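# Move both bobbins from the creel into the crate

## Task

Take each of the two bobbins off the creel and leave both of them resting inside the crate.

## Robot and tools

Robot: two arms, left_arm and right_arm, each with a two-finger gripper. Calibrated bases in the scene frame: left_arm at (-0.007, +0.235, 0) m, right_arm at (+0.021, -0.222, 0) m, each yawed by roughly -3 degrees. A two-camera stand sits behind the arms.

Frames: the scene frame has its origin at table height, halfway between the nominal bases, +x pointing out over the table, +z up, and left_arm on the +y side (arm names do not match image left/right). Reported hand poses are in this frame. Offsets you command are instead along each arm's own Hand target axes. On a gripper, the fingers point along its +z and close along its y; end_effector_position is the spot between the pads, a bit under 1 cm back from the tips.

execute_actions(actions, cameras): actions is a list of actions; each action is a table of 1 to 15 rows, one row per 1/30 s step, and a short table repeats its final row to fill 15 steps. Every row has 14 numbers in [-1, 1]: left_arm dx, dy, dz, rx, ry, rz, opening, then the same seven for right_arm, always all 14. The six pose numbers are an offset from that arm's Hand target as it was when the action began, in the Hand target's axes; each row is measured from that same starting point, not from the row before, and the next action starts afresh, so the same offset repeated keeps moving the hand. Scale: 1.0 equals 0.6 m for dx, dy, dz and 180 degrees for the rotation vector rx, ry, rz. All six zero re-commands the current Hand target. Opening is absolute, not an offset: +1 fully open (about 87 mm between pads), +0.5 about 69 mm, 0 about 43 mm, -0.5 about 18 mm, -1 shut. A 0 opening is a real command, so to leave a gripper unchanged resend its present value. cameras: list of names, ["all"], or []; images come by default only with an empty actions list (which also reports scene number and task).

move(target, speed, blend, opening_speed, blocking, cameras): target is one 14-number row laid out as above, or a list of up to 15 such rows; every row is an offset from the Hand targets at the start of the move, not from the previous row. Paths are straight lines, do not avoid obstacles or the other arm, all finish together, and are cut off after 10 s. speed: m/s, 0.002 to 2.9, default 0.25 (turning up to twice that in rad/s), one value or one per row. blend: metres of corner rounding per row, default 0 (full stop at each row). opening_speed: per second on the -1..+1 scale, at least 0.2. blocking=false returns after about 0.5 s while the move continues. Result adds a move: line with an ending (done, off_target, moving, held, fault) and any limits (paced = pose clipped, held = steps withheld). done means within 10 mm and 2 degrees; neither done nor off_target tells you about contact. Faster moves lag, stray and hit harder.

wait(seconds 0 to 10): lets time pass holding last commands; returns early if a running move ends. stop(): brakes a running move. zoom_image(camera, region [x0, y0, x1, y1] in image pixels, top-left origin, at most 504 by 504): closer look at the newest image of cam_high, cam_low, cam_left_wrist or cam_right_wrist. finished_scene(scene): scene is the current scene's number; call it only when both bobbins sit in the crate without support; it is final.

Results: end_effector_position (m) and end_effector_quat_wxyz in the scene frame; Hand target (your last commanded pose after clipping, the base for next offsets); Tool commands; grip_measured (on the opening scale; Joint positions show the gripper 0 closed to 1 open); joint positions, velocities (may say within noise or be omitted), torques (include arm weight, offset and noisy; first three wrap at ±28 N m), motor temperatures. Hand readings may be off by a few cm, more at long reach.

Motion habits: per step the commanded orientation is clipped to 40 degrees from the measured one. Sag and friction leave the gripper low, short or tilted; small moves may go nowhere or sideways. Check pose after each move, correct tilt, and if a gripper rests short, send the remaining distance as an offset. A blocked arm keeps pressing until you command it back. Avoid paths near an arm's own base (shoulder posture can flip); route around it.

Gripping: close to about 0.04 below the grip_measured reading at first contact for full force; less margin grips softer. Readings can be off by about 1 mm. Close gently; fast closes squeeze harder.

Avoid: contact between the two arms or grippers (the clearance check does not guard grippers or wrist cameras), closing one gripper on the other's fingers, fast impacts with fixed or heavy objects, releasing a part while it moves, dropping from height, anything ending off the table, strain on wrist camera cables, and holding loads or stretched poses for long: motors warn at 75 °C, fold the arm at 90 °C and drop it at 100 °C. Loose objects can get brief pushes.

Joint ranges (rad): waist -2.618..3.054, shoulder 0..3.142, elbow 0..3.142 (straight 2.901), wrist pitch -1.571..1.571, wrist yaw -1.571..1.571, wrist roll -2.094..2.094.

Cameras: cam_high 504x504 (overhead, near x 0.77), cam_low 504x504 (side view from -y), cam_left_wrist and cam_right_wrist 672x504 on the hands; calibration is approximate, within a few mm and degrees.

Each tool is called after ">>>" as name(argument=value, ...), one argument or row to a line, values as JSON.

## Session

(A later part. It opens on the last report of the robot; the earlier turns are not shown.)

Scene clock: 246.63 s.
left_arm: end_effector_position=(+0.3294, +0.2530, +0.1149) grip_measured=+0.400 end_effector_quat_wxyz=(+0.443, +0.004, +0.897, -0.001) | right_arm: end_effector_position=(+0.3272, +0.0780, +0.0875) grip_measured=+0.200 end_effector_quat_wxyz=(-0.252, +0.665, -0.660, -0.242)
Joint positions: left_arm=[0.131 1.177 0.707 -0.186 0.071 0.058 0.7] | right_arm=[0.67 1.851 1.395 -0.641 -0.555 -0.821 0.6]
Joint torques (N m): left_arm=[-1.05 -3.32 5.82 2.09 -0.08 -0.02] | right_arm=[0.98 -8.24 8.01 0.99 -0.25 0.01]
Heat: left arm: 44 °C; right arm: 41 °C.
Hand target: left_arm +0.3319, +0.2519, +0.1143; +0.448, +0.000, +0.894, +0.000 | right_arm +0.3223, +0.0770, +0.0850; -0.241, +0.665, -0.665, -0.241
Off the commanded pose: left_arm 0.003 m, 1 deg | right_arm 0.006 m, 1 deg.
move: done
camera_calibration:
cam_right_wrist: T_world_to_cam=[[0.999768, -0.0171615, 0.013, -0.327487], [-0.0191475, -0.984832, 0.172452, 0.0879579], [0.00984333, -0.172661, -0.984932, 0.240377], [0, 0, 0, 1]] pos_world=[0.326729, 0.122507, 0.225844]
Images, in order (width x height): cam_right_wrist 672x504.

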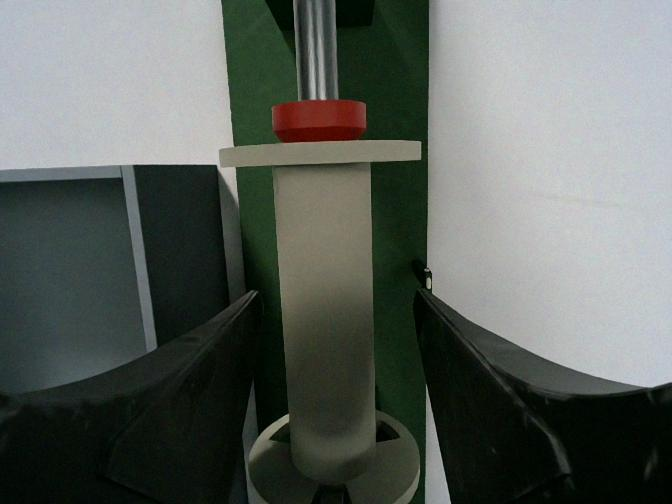

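>>> move(
  target=[0,0,0,0,0,0,0.4,0,0.008,0,0,0,0,0.1],
  cameras=["cam_right_wrist"],
  speed=0.05,
)

Scene clock: 250.73 s.
left_arm: end_effector_position=(+0.3294, +0.2530, +0.1149) grip_measured=+0.400 end_effector_quat_wxyz=(+0.443, +0.004, +0.897, -0.001) | right_arm: end_effector_position=(+0.3232, +0.0788, +0.0849) grip_measured=+0.100 end_effector_quat_wxyz=(-0.246, +0.665, -0.662, -0.243)
Joint positions: left_arm=[0.131 1.177 0.707 -0.186 0.071 0.058 0.7] | right_arm=[0.678 1.851 1.388 -0.641 -0.552 -0.813 0.55]
Joint torques (N m): left_arm=[-1.05 -3.3 5.85 2.09 -0.08 -0.03] | right_arm=[0.95 -9.48 6.71 1.07 -0.22 0.03]
Heat: left arm: 44 °C; right arm: 41 °C.
Hand target: left_arm +0.3319, +0.2519, +0.1143; +0.448, +0.000, +0.894, +0.000 | right_arm +0.3176, +0.0769, +0.0850; -0.241, +0.665, -0.665, -0.240
Off the commanded pose: left_arm 0.003 m, 1 deg | right_arm 0.006 m, 1 deg.
move: done
camera_calibration:
cam_right_wrist: T_world_to_cam=[[0.999852, -0.0167584, 0.00380491, -0.322753], [-0.017169, -0.983661, 0.179212, 0.0878896], [0.000739426, -0.179251, -0.983803, 0.241378], [0, 0, 0, 1]] pos_world=[0.324036, 0.124312, 0.222946]
Images, in order (width x height): cam_right_wrist 672x504.

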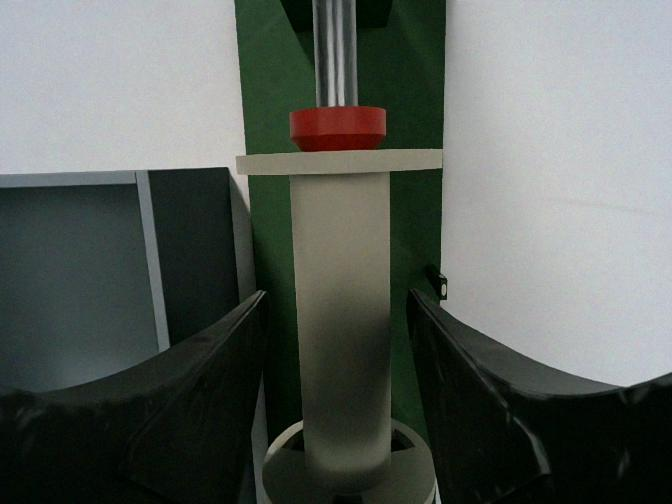

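>>> move(
  target=[0,0,0,0,0,0,0.4,0,-0.002,0,0,0,0,-0.35],
  cameras=["cam_right_wrist"],
  speed=0.05,
  opening_speed=0.4,
)

Scene clock: 254.80 s.
left_arm: end_effector_position=(+0.3294, +0.2530, +0.1149) grip_measured=+0.400 end_effector_quat_wxyz=(+0.443, +0.004, +0.897, -0.001) | right_arm: end_effector_position=(+0.3241, +0.0790, +0.0850) grip_measured=-0.289 end_effector_quat_wxyz=(-0.248, +0.665, -0.662, -0.241)
Joint positions: left_arm=[0.131 1.177 0.707 -0.186 0.071 0.058 0.7] | right_arm=[0.678 1.851 1.388 -0.637 -0.548 -0.813 0.355]
Joint torques (N m): left_arm=[-1.03 -3.3 5.83 2.09 -0.08 -0.02] | right_arm=[0.75 -9.16 7.21 1.02 -0.29 -0.01]
Heat: left arm: 44 °C; right arm: 41 °C.
Hand target: left_arm +0.3319, +0.2519, +0.1143; +0.448, +0.000, +0.894, +0.000 | right_arm +0.3186, +0.0770, +0.0850; -0.241, +0.665, -0.665, -0.241
Off the commanded pose: left_arm 0.003 m, 1 deg | right_arm 0.006 m, 1 deg.
move: done
camera_calibration:
cam_right_wrist: T_world_to_cam=[[0.999806, -0.0180345, 0.00790789, -0.323888], [-0.0191607, -0.983599, 0.179348, 0.0886842], [0.00454375, -0.179464, -0.983754, 0.240293], [0, 0, 0, 1]] pos_world=[0.324433, 0.124513, 0.223045]
Images, in order (width x height): cam_right_wrist 672x504.

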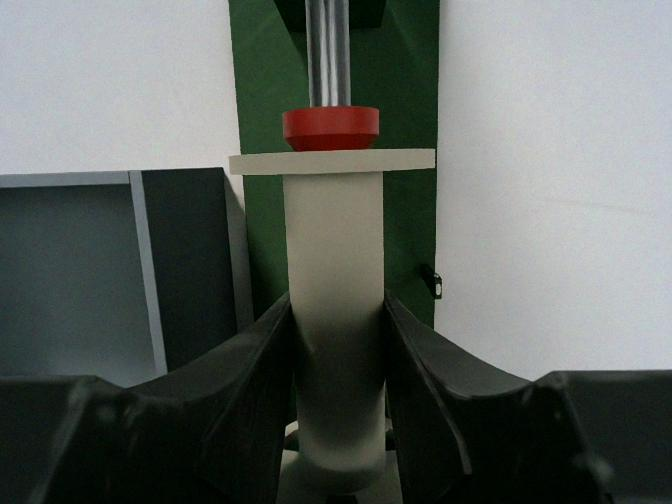

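>>> move(
  target=[0,0.0385,0,0,0,0,-0.6,0,0,0,0,0,0,-0.36],
  cameras=["cam_left_wrist","cam_right_wrist","cam_high"],
  speed=0.0065,
  opening_speed=0.3,
)

Scene clock: 263.13 s.
left_arm: end_effector_position=(+0.3289, +0.2732, +0.1145) grip_measured=-0.581 end_effector_quat_wxyz=(+0.445, -0.001, +0.896, +0.002) | right_arm: end_effector_position=(+0.3242, +0.0789, +0.0850) grip_measured=-0.289 end_effector_quat_wxyz=(-0.248, +0.665, -0.662, -0.241)
Joint positions: left_arm=[0.215 1.183 0.707 -0.179 0.129 0.101 0.209] | right_arm=[0.678 1.851 1.388 -0.637 -0.548 -0.813 0.355]
Joint torques (N m): left_arm=[0.54 -2.66 6.67 1.99 0.19 0.14] | right_arm=[0.77 -9.17 7.27 1.02 -0.29 -0.01]
Motor temperatures (°C): left_arm=[24 31 44 36 23 27 23] | right_arm=[22 32 40 30 22 25 25]
Heat: left arm: 44 °C; right arm: 40 °C.
Hand target: left_arm +0.3319, +0.2749, +0.1144; +0.448, +0.001, +0.894, +0.000 | right_arm +0.3186, +0.0770, +0.0850; -0.241, +0.665, -0.665, -0.241
Off the commanded pose: left_arm 0.004 m, 0 deg | right_arm 0.006 m, 1 deg.
move: done
camera_calibration:
cam_left_wrist: T_world_to_cam=[[0.00628098, -0.999623, 0.026722, 0.262894], [-0.999506, -0.0070983, -0.0306018, 0.355251], [0.03078, -0.0265166, -0.999174, 0.253703], [0, 0, 0, 1]] pos_world=[0.345616, 0.272044, 0.25734]
cam_right_wrist: T_world_to_cam=[[0.999797, -0.0183694, 0.00828488, -0.323927], [-0.0195603, -0.983501, 0.179844, 0.0886913], [0.00484455, -0.17997, -0.98366, 0.240237], [0, 0, 0, 1]] pos_world=[0.324432, 0.124513, 0.223045]
Images, in order (width x height): cam_high 504x504, cam_left_wrist 672x504, cam_right_wrist 672x504.

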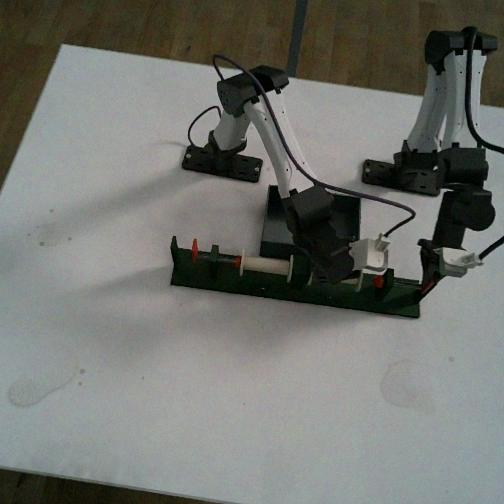

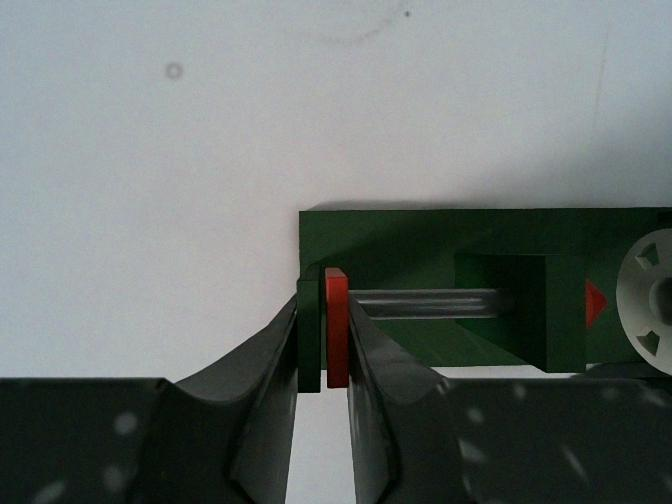

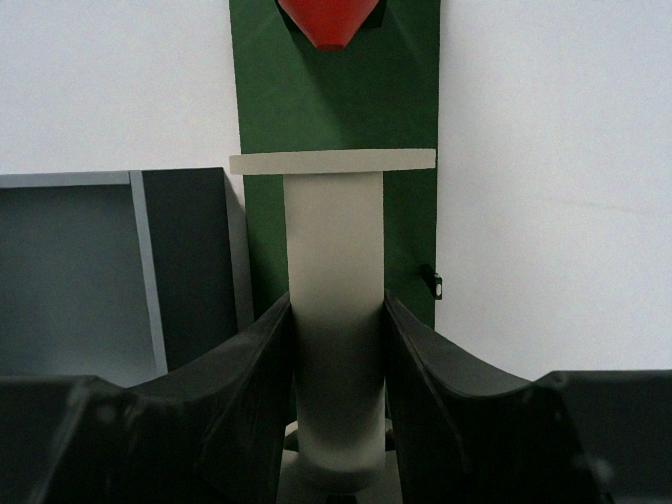

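>>> move(
  target=[0,0,0,0,0,0,-0.6,-0.023,0,0.0192,0,0,0,-0.36],
  cameras=["cam_right_wrist","cam_left_wrist"],
  speed=0.03,
)

Scene clock: 268.33 s.
left_arm: end_effector_position=(+0.3289, +0.2733, +0.1145) grip_measured=-0.581 end_effector_quat_wxyz=(+0.445, -0.001, +0.896, +0.002) | right_arm: end_effector_position=(+0.3233, +0.0850, +0.0844) grip_measured=-0.289 end_effector_quat_wxyz=(-0.249, +0.667, -0.665, -0.226)
Joint positions: left_arm=[0.216 1.183 0.707 -0.179 0.129 0.101 0.209] | right_arm=[0.706 1.854 1.394 -0.626 -0.506 -0.792 0.355]
Joint torques (N m): left_arm=[0.55 -2.65 6.67 1.98 0.19 0.15] | right_arm=[1.48 -6.58 10.8 1.08 -0.54 0.21]
Heat: left arm: 44 °C; right arm: 40 °C.
Hand target: left_arm +0.3319, +0.2750, +0.1144; +0.448, +0.000, +0.894, +0.000 | right_arm +0.3187, +0.0950, +0.0849; -0.241, +0.665, -0.665, -0.241
Off the commanded pose: left_arm 0.003 m, 0 deg | right_arm 0.011 m, 2 deg.
move: off_target (right_arm)
camera_calibration:
cam_left_wrist: T_world_to_cam=[[0.00649694, -0.999632, 0.0263306, 0.263023], [-0.999505, -0.00730218, -0.0306018, 0.355307], [0.0307829, -0.0261187, -0.999185, 0.253599], [0, 0, 0, 1]] pos_world=[0.345615, 0.272145, 0.25734]
cam_right_wrist: T_world_to_cam=[[0.99925, -0.0254937, 0.0291622, -0.323932], [-0.0308173, -0.979349, 0.199813, 0.0963247], [0.023466, -0.200562, -0.9794, 0.236103], [0, 0, 0, 1]] pos_world=[0.321117, 0.133431, 0.221439]
Images, in order (width x height): cam_left_wrist 672x504, cam_right_wrist 672x504.

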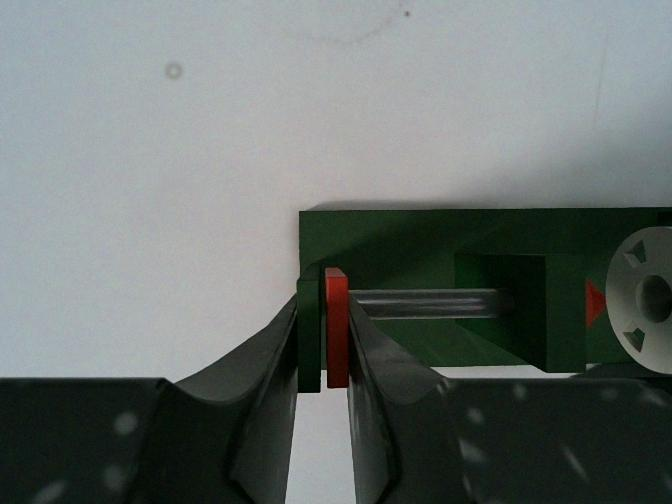

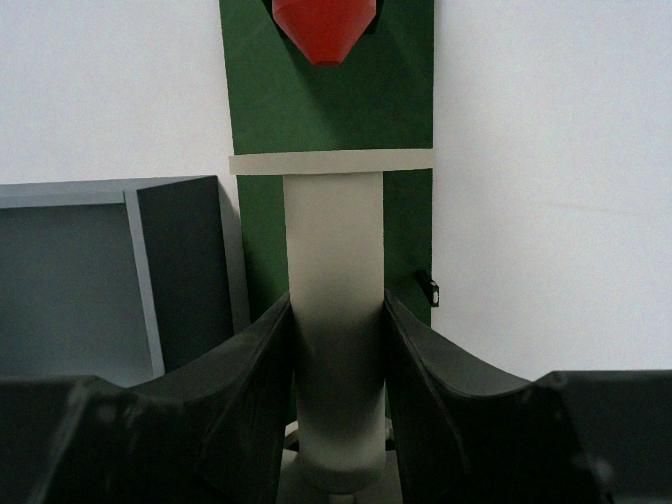

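>>> move(
  target=[0,0,0,0,0,0,-0.6,-0.0154,0,0.0128,0,0,0,-0.36],
  cameras=["cam_right_wrist","cam_left_wrist","cam_low"],
  speed=0.03,
)

>>> zoom_image(
  camera="cam_low",
  region=[240, 200, 340, 300],
)

Scene clock: 274.73 s.
left_arm: end_effector_position=(+0.3289, +0.2733, +0.1145) grip_measured=-0.581 end_effector_quat_wxyz=(+0.445, -0.001, +0.896, +0.002) | right_arm: end_effector_position=(+0.3173, +0.1000, +0.0841) grip_measured=-0.289 end_effector_quat_wxyz=(-0.243, +0.665, -0.666, -0.233)
Joint positions: left_arm=[0.216 1.183 0.707 -0.179 0.129 0.101 0.209] | right_arm=[0.741 1.878 1.424 -0.625 -0.502 -0.751 0.355]
Joint torques (N m): left_arm=[0.54 -2.66 6.65 1.98 0.19 0.16] | right_arm=[0.76 -6.68 11.04 1.12 -0.45 0.02]
Heat: left arm: 44 °C; right arm: 40 °C.
Hand target: left_arm +0.3319, +0.2750, +0.1144; +0.448, +0.000, +0.894, +0.000 | right_arm +0.3188, +0.1070, +0.0851; -0.242, +0.665, -0.665, -0.241
Off the commanded pose: left_arm 0.004 m, 0 deg | right_arm 0.007 m, 1 deg.
move: done
camera_calibration:
cam_left_wrist: T_world_to_cam=[[0.00649694, -0.999632, 0.0263306, 0.263023], [-0.999505, -0.00730218, -0.0306018, 0.355307], [0.0307829, -0.0261187, -0.999185, 0.253599], [0, 0, 0, 1]] pos_world=[0.345615, 0.272145, 0.25734]
cam_right_wrist: T_world_to_cam=[[0.999658, -0.0239654, 0.0104265, -0.31628], [-0.0255592, -0.979757, 0.198553, 0.10932], [0.00545699, -0.198751, -0.980035, 0.244534], [0, 0, 0, 1]] pos_world=[0.317631, 0.148129, 0.221244]
Images, in order (width x height): cam_low 504x504, cam_left_wrist 672x504, cam_right_wrist 672x504.

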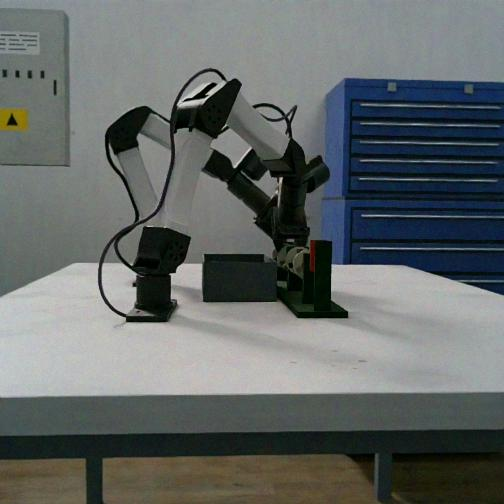

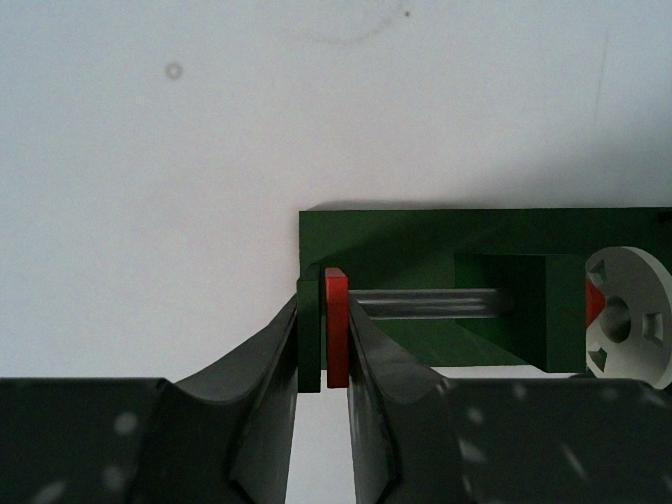

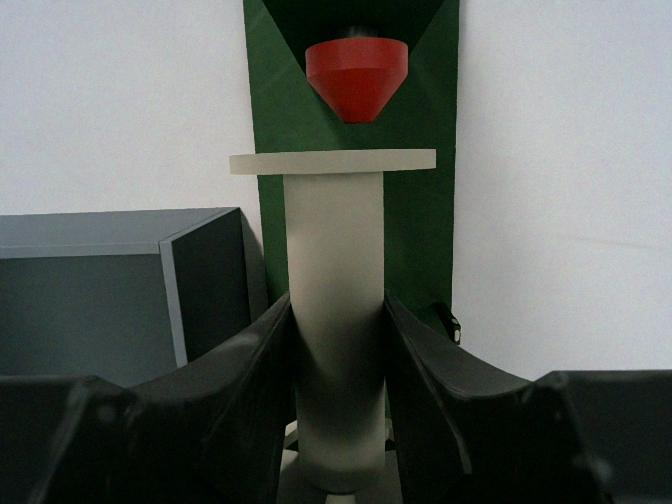

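Scaled by 5.040.

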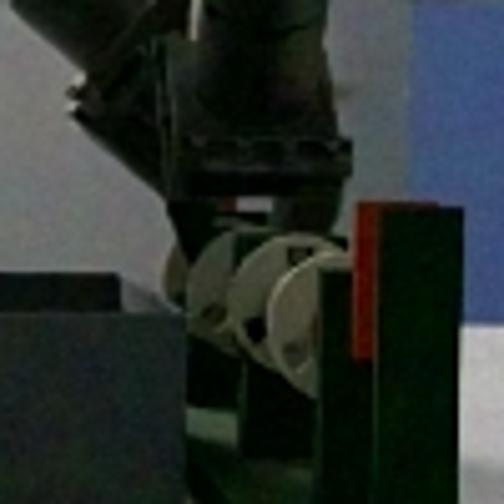

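>>> move(
  target=[
    [0,0,0,0,0,0,-0.6,-0.0427,0,-0.0512,0,0,0,-0.36],
    [0,0,0,0,0,0,-0.6,-0.1387,0,-0.1664,0,0,0,-0.36],
  ],
  cameras=["all"],
  speed=[0.05,0.12],
  blend=0.02,
)

Scene clock: 282.83 s.
left_arm: end_effector_position=(+0.3289, +0.2733, +0.1145) grip_measured=-0.581 end_effector_quat_wxyz=(+0.445, -0.001, +0.896, +0.002) | right_arm: end_effector_position=(+0.3195, +0.1019, +0.2151) grip_measured=-0.289 end_effector_quat_wxyz=(-0.246, +0.664, -0.667, -0.234)
Joint positions: left_arm=[0.216 1.183 0.707 -0.179 0.129 0.101 0.209] | right_arm=[0.741 1.912 1.992 -1.152 -0.502 -0.746 0.355]
Joint torques (N m): left_arm=[0.55 -2.67 6.68 1.99 0.19 0.15] | right_arm=[0.77 -6.97 10.56 1.08 -0.44 -0.04]
Heat: left arm: 44 °C; right arm: 42 °C.
Hand target: left_arm +0.3319, +0.2750, +0.1144; +0.448, +0.000, +0.894, +0.000 | right_arm +0.3186, +0.1069, +0.2149; -0.241, +0.665, -0.665, -0.241
Off the commanded pose: left_arm 0.004 m, 0 deg | right_arm 0.005 m, 1 deg.
move: done
camera_calibration:
cam_left_wrist: T_world_to_cam=[[0.00649694, -0.999632, 0.0263306, 0.263023], [-0.999505, -0.00730218, -0.0306018, 0.355307], [0.0307829, -0.0261187, -0.999185, 0.253599], [0, 0, 0, 1]] pos_world=[0.345615, 0.272145, 0.25734]
cam_right_wrist: T_world_to_cam=[[0.999527, -0.0278592, 0.0130144, -0.319902], [-0.0298539, -0.980608, 0.193691, 0.0878058], [0.00736598, -0.193988, -0.980976, 0.372371], [0, 0, 0, 1]] pos_world=[0.319629, 0.149426, 0.352443]

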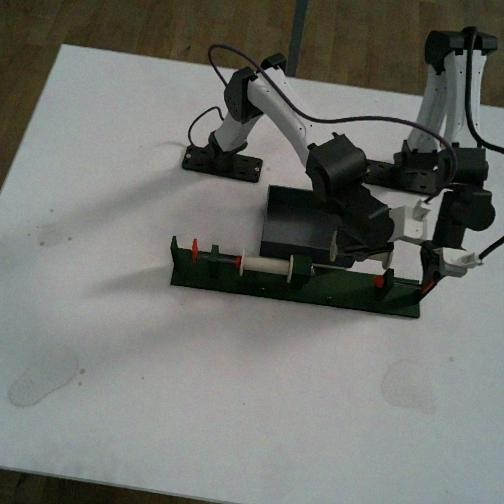

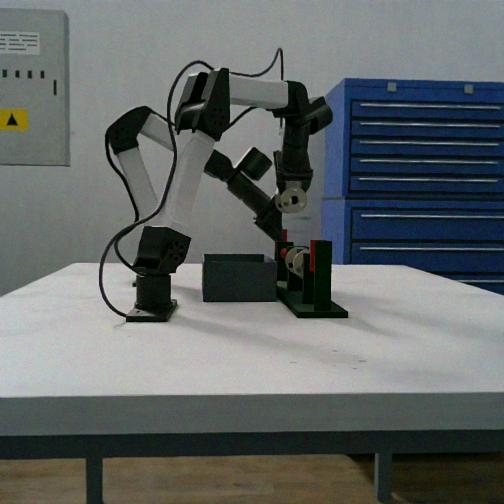

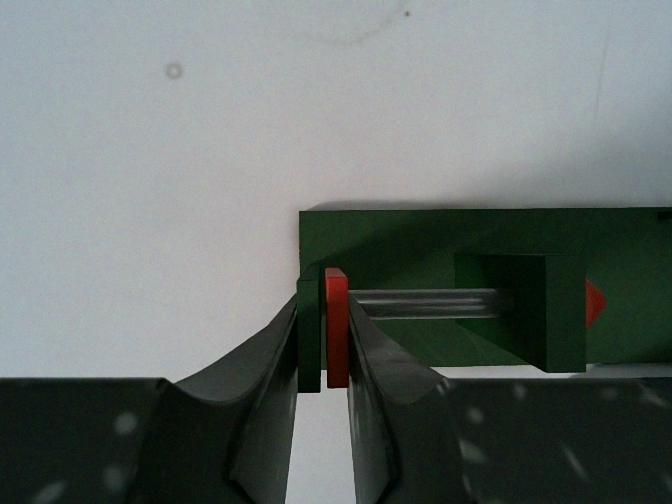

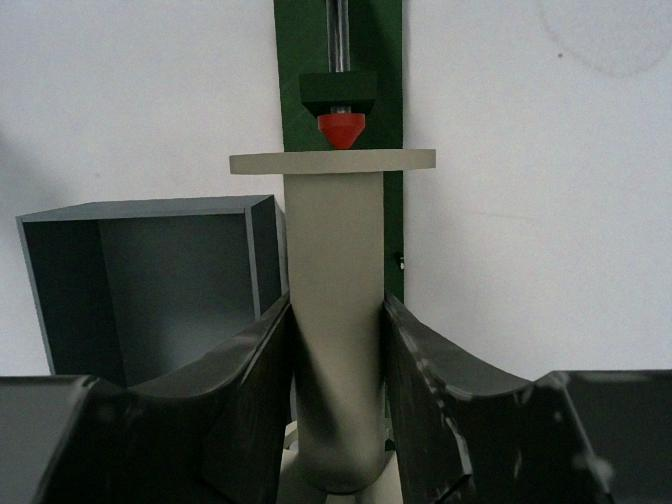

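>>> move(
  target=[0,-0.0385,0,0,0,0,0.4,0.1145,0.2143,-0.063,0,0,0,-0.36],
  cameras=["all"],
  speed=0.05,
  opening_speed=0.3,
)

Scene clock: 307.97 s.
left_arm: end_effector_position=(+0.3301, +0.2529, +0.1138) grip_measured=+0.400 end_effector_quat_wxyz=(+0.442, +0.005, +0.897, -0.001) | right_arm: end_effector_position=(+0.1913, +0.0293, +0.1964) grip_measured=-0.289 end_effector_quat_wxyz=(-0.230, +0.665, -0.669, -0.242)
Joint positions: left_arm=[0.131 1.182 0.707 -0.182 0.072 0.058 0.7] | right_arm=[0.836 1.351 1.321 -1.032 -0.473 -0.656 0.355]
Joint torques (N m): left_arm=[-1.02 -3.88 5.83 2.04 -0.08 -0.03] | right_arm=[0.9 -6.05 6.98 1.39 -0.19 0.02]
Heat: left arm: 45 °C; right arm: 41 °C.
Hand target: left_arm +0.3319, +0.2518, +0.1143; +0.448, +0.001, +0.894, +0.000 | right_arm +0.1900, +0.0300, +0.1998; -0.241, +0.665, -0.665, -0.240
Off the commanded pose: left_arm 0.002 m, 1 deg | right_arm 0.004 m, 1 deg.
move: done
camera_calibration:
cam_left_wrist: T_world_to_cam=[[-0.0064424, -0.999632, 0.0263438, 0.246914], [-0.999688, 0.00580277, -0.0242848, 0.352387], [0.024123, -0.0264921, -0.999358, 0.254641], [0, 0, 0, 1]] pos_world=[0.347725, 0.251525, 0.25653]
cam_right_wrist: T_world_to_cam=[[0.999661, -0.0172211, -0.0195461, -0.187423], [-0.012826, -0.978448, 0.206093, 0.0106853], [-0.022674, -0.205772, -0.978337, 0.346524], [0, 0, 0, 1]] pos_world=[0.195354, 0.0785324, 0.333151]

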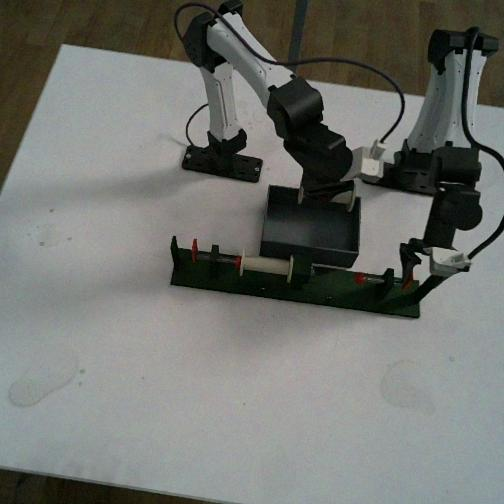

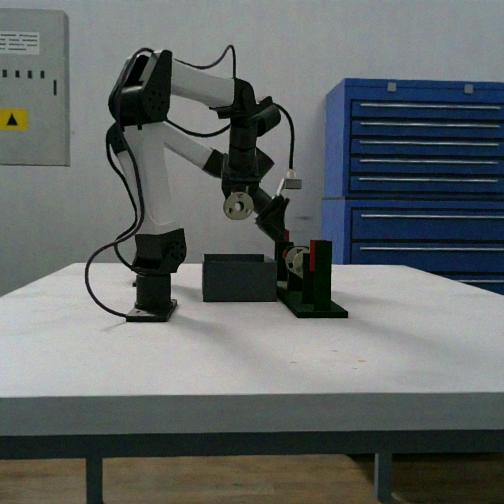

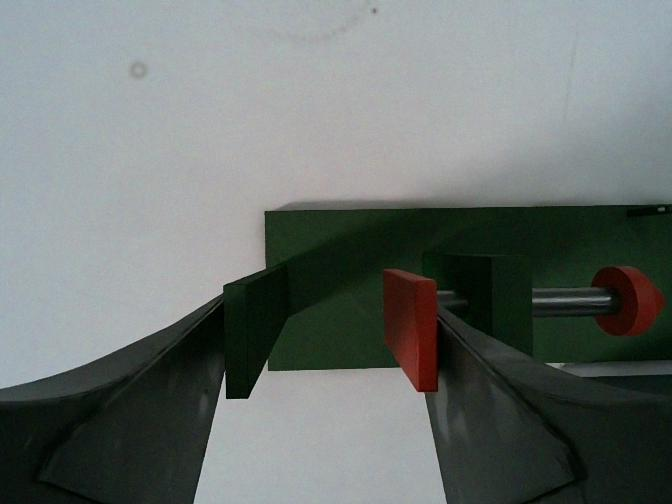

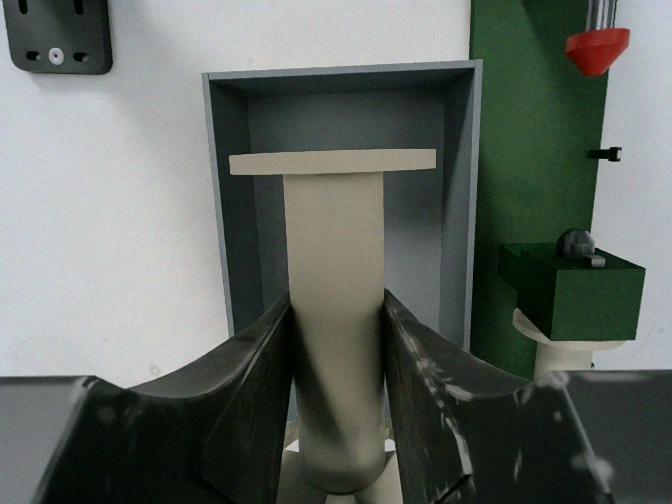

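>>> zoom_image(
  camera="cam_low",
  region=[190, 130, 330, 270],
)

>>> zoom_image(
  camera="cam_right_wrist",
  region=[180, 40, 500, 380],
)

Scaled by 3.600.

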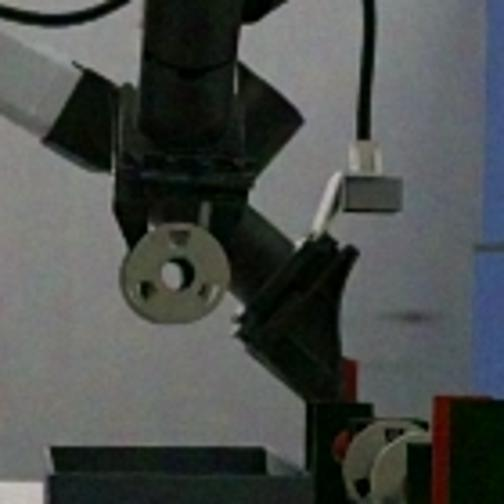

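Scaled by 1.482.

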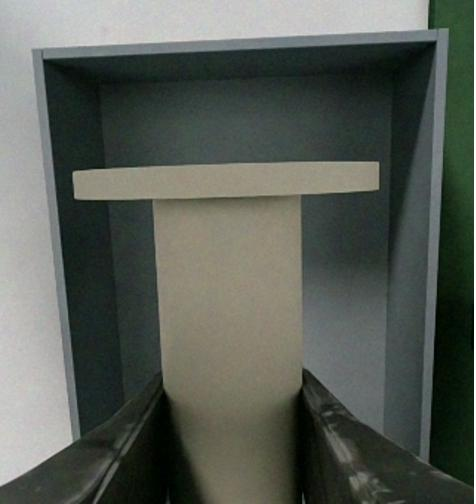

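>>> move(
  target=[
    [0,0,0,0,0,0,0.7,0.1062,0.0408,0.1067,0,0,0,-0.36],
    [0,0,0,0,0,0,0.7,0.1595,0.0408,0.1707,0,0,0,-0.36],
  ],
  cameras=["all"],
  speed=[0.1,0.06],
  opening_speed=0.3,
)

>>> zoom_image(
  camera="cam_low",
  region=[190, 170, 330, 310],
)

Scene clock: 332.67 s.
left_arm: end_effector_position=(+0.3301, +0.2530, +0.1138) grip_measured=+0.699 end_effector_quat_wxyz=(+0.442, +0.004, +0.897, -0.001) | right_arm: end_effector_position=(+0.1662, +0.0204, +0.0641) grip_measured=-0.289 end_effector_quat_wxyz=(-0.243, +0.665, -0.664, -0.241)
Joint positions: left_arm=[0.131 1.182 0.707 -0.182 0.071 0.058 0.85] | right_arm=[0.89 1.252 0.705 -0.465 -0.443 -0.604 0.355]
Joint torques (N m): left_arm=[-1.01 -3.89 5.82 2.04 -0.08 -0.02] | right_arm=[0.96 -2.32 7.19 1.46 -0.18 0.02]
Heat: left arm: 44 °C; right arm: 40 °C.
Hand target: left_arm +0.3319, +0.2518, +0.1143; +0.448, +0.001, +0.894, +0.000 | right_arm +0.1656, +0.0221, +0.0598; -0.241, +0.665, -0.665, -0.240
Off the commanded pose: left_arm 0.002 m, 1 deg | right_arm 0.005 m, 0 deg.
move: done
camera_calibration:
cam_left_wrist: T_world_to_cam=[[-0.00613245, -0.999642, 0.0260543, 0.246984], [-0.99969, 0.00549994, -0.0242789, 0.352462], [0.0241269, -0.0261951, -0.999366, 0.25457], [0, 0, 0, 1]] pos_world=[0.347725, 0.251625, 0.256531]
cam_right_wrist: T_world_to_cam=[[0.999828, -0.0185462, 0.000325969, -0.166432], [-0.018278, -0.982072, 0.187617, 0.0310304], [-0.00315945, -0.18759, -0.982242, 0.211266], [0, 0, 0, 1]] pos_world=[0.167639, 0.0670189, 0.201747]

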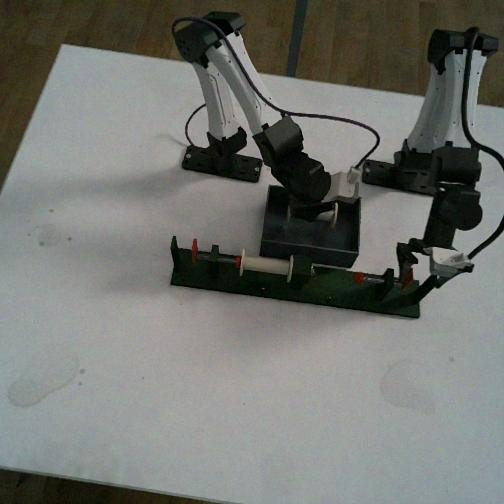

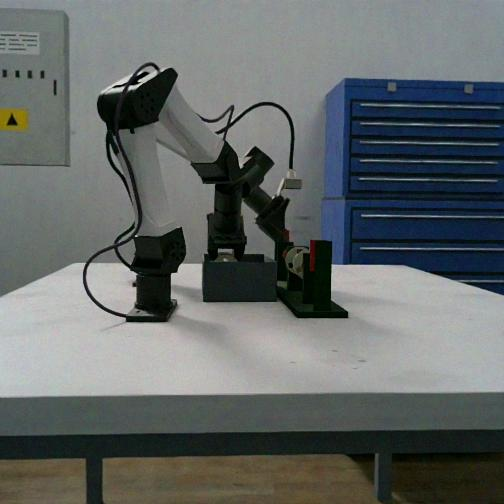

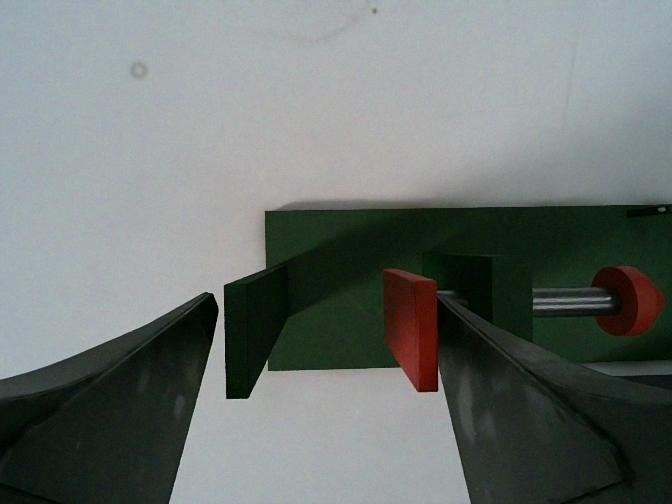

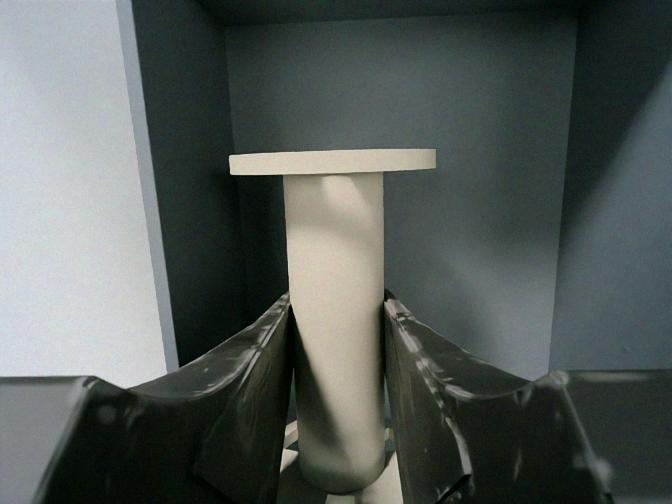

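Scaled by 3.600.

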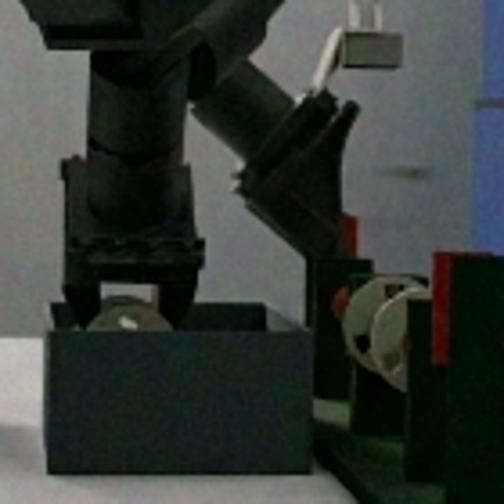

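>>> move(
  target=[0,0,0,0,0,0,1,0.0203,0,0.0243,0,0,0,-0.36],
  cameras=["cam_low","cam_right_wrist"],
  speed=0.04,
  opening_speed=0.3,
)

>>> zoom_image(
  camera="cam_low",
  region=[190, 170, 330, 310],
)

Scene clock: 341.73 s.
left_arm: end_effector_position=(+0.3301, +0.2530, +0.1138) grip_measured=+1.000 end_effector_quat_wxyz=(+0.442, +0.004, +0.897, -0.001) | right_arm: end_effector_position=(+0.1667, +0.0210, +0.0455) grip_measured=-0.289 end_effector_quat_wxyz=(-0.243, +0.665, -0.664, -0.241)
Joint positions: left_arm=[0.131 1.182 0.707 -0.182 0.071 0.058 1] | right_arm=[0.89 1.285 0.648 -0.373 -0.443 -0.604 0.355]
Joint torques (N m): left_arm=[-1.01 -3.89 5.83 2.04 -0.08 -0.02] | right_arm=[0.95 -2.35 6.97 1.45 -0.17 0.02]
Heat: left arm: 44 °C; right arm: 40 °C.
Hand target: left_arm +0.3319, +0.2518, +0.1143; +0.448, +0.001, +0.894, +0.000 | right_arm +0.1657, +0.0223, +0.0409; -0.241, +0.665, -0.665, -0.241
Off the commanded pose: left_arm 0.002 m, 1 deg | right_arm 0.005 m, 0 deg.
move: done
camera_calibration:
cam_right_wrist: T_world_to_cam=[[0.999827, -0.0185545, 0.00132567, -0.167001], [-0.0184763, -0.982284, 0.186484, 0.0351558], [-0.00215793, -0.186476, -0.982457, 0.192966], [0, 0, 0, 1]] pos_world=[0.168038, 0.067418, 0.183247]
Images, in order (width x height): cam_low 504x504, cam_right_wrist 672x504.

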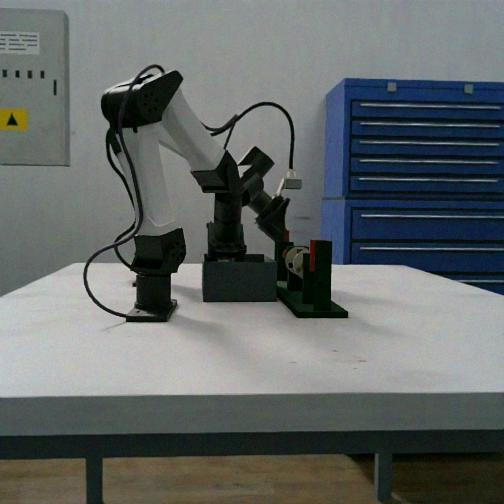

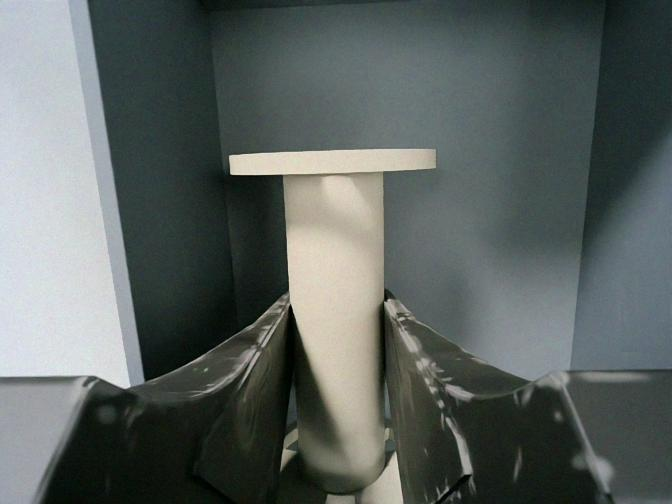

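Scaled by 3.600.

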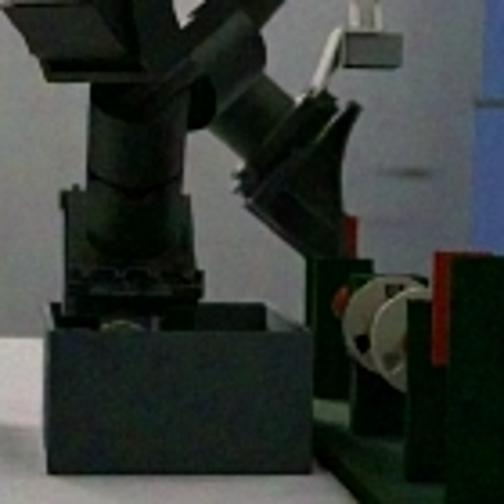

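>>> move(
  target=[0,0,0,0,0,0,1,0.009,0,0.0107,0,0,0,-0.36],
  cameras=["cam_low","cam_right_wrist"],
  speed=0.03,
)

>>> zoom_image(
  camera="cam_low",
  region=[190, 170, 330, 310],
)

Scene clock: 351.67 s.
left_arm: end_effector_position=(+0.3301, +0.2530, +0.1138) grip_measured=+1.000 end_effector_quat_wxyz=(+0.442, +0.004, +0.897, -0.001) | right_arm: end_effector_position=(+0.1669, +0.0211, +0.0373) grip_measured=-0.289 end_effector_quat_wxyz=(-0.244, +0.665, -0.664, -0.241)
Joint positions: left_arm=[0.131 1.182 0.707 -0.182 0.071 0.058 1] | right_arm=[0.89 1.302 0.624 -0.332 -0.443 -0.604 0.355]
Joint torques (N m): left_arm=[-1.02 -3.88 5.83 2.04 -0.08 -0.02] | right_arm=[0.98 -2.36 6.79 1.51 -0.2 0.03]
Heat: left arm: 44 °C; right arm: 39 °C.
Hand target: left_arm +0.3319, +0.2518, +0.1143; +0.448, +0.001, +0.894, +0.000 | right_arm +0.1656, +0.0221, +0.0323; -0.241, +0.665, -0.665, -0.241
Off the commanded pose: left_arm 0.002 m, 1 deg | right_arm 0.005 m, 0 deg.
move: done
camera_calibration:
cam_right_wrist: T_world_to_cam=[[0.999828, -0.0184995, 0.00161421, -0.16714], [-0.0184765, -0.98234, 0.186189, 0.0369385], [-0.00185869, -0.186187, -0.982513, 0.184887], [0, 0, 0, 1]] pos_world=[0.168138, 0.0676178, 0.175046]
Images, in order (width x height): cam_low 504x504, cam_right_wrist 672x504.

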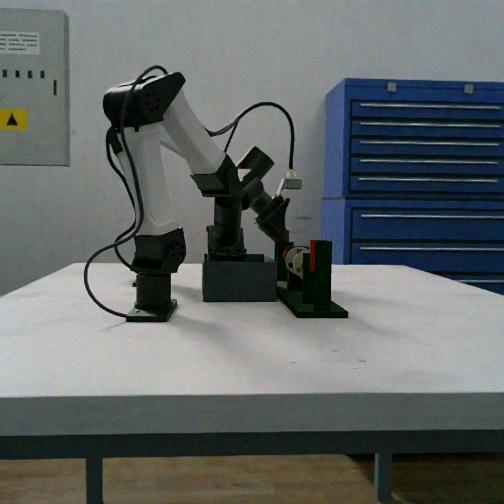

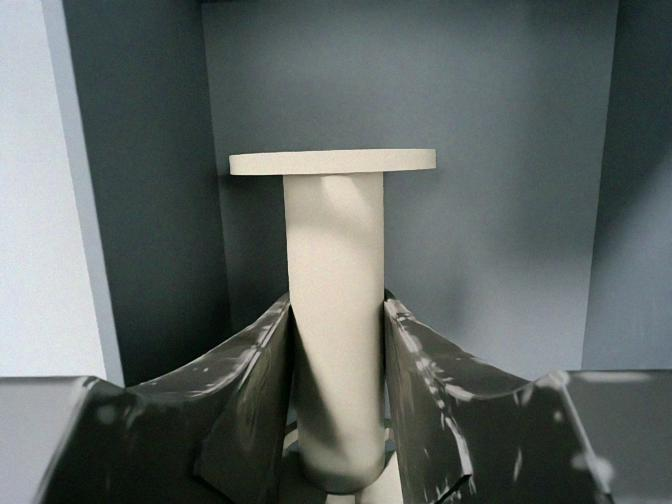

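Scaled by 3.600.

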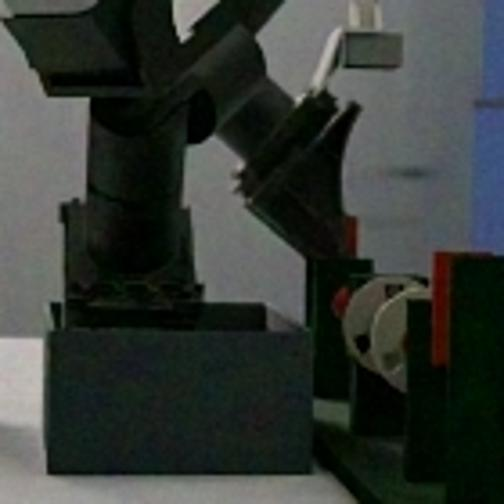

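>>> move(
  target=[0,0,0,0,0,0,1,0.0064,0,0.0077,0,0,0,-0.36],
  cameras=["cam_low","cam_right_wrist"],
  speed=0.02,
)

>>> zoom_image(
  camera="cam_low",
  region=[190, 230, 290, 310],
)

Scene clock: 356.13 s.
left_arm: end_effector_position=(+0.3301, +0.2530, +0.1138) grip_measured=+1.000 end_effector_quat_wxyz=(+0.442, +0.004, +0.897, -0.001) | right_arm: end_effector_position=(+0.1682, +0.0229, +0.0357) grip_measured=-0.289 end_effector_quat_wxyz=(-0.249, +0.663, -0.663, -0.242)
Joint positions: left_arm=[0.131 1.182 0.707 -0.182 0.071 0.058 1] | right_arm=[0.89 1.305 0.613 -0.305 -0.443 -0.599 0.355]
Joint torques (N m): left_arm=[-1.01 -3.89 5.83 2.04 -0.08 -0.02] | right_arm=[0.91 -1.61 6.06 1.54 -0.18 -0.04]
Heat: left arm: 44 °C; right arm: 39 °C.
Hand target: left_arm +0.3319, +0.2518, +0.1143; +0.448, +0.001, +0.894, +0.000 | right_arm +0.1657, +0.0222, +0.0264; -0.241, +0.665, -0.665, -0.241
Off the commanded pose: left_arm 0.002 m, 1 deg | right_arm 0.010 m, 1 deg.
move: done
camera_calibration:
cam_right_wrist: T_world_to_cam=[[0.999733, -0.022136, 0.00666292, -0.168444], [-0.0229644, -0.984049, 0.176408, 0.0400199], [0.00265167, -0.176514, -0.984295, 0.182753], [0, 0, 0, 1]] pos_world=[0.168834, 0.0679114, 0.173945]
Images, in order (width x height): cam_low 504x504, cam_right_wrist 672x504.

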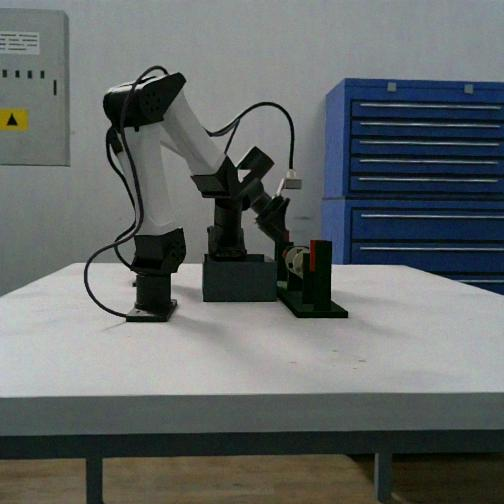

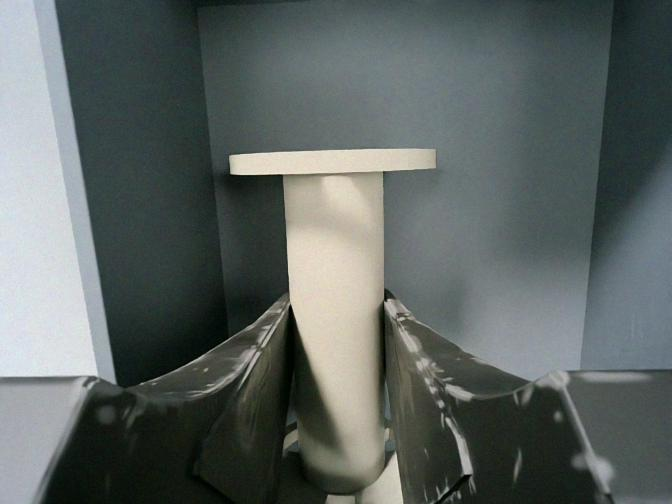

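Scaled by 5.040.

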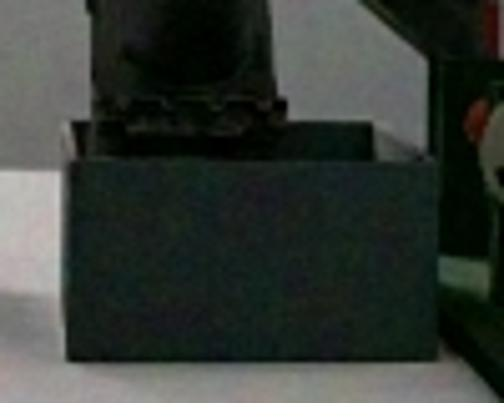

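>>> move(
  target=[0,0,0,0,0,0,1,-0.0085,0,-0.0102,0,0,0,-0.15],
  cameras=["cam_right_wrist"],
  speed=0.02,
  opening_speed=0.2,
)

Scene clock: 362.23 s.
left_arm: end_effector_position=(+0.3301, +0.2530, +0.1138) grip_measured=+1.000 end_effector_quat_wxyz=(+0.442, +0.004, +0.897, -0.001) | right_arm: end_effector_position=(+0.1681, +0.0229, +0.0357) grip_measured=-0.150 end_effector_quat_wxyz=(-0.249, +0.663, -0.664, -0.242)
Joint positions: left_arm=[0.131 1.182 0.707 -0.182 0.071 0.058 1] | right_arm=[0.89 1.305 0.613 -0.305 -0.443 -0.598 0.425]
Joint torques (N m): left_arm=[-1.02 -3.88 5.82 2.04 -0.08 -0.02] | right_arm=[0.94 -3 8.34 1.18 -0.18 -0.05]
Heat: left arm: 44 °C; right arm: 39 °C.
Hand target: left_arm +0.3319, +0.2518, +0.1143; +0.448, +0.001, +0.894, +0.000 | right_arm +0.1657, +0.0222, +0.0344; -0.241, +0.665, -0.665, -0.241
Off the commanded pose: left_arm 0.002 m, 1 deg | right_arm 0.003 m, 1 deg.
move: done
camera_calibration:
cam_right_wrist: T_world_to_cam=[[0.999729, -0.0223877, 0.00640137, -0.168381], [-0.0231658, -0.98406, 0.176319, 0.0400702], [0.00235196, -0.17642, -0.984312, 0.1828], [0, 0, 0, 1]] pos_world=[0.168834, 0.0679114, 0.173945]
Images, in order (width x height): cam_right_wrist 672x504.

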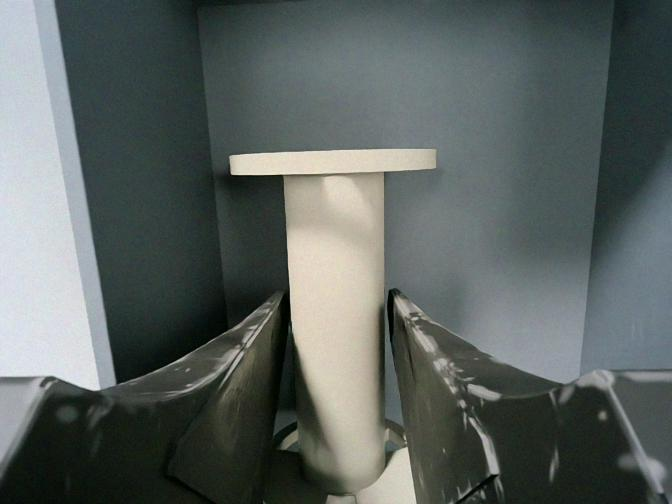

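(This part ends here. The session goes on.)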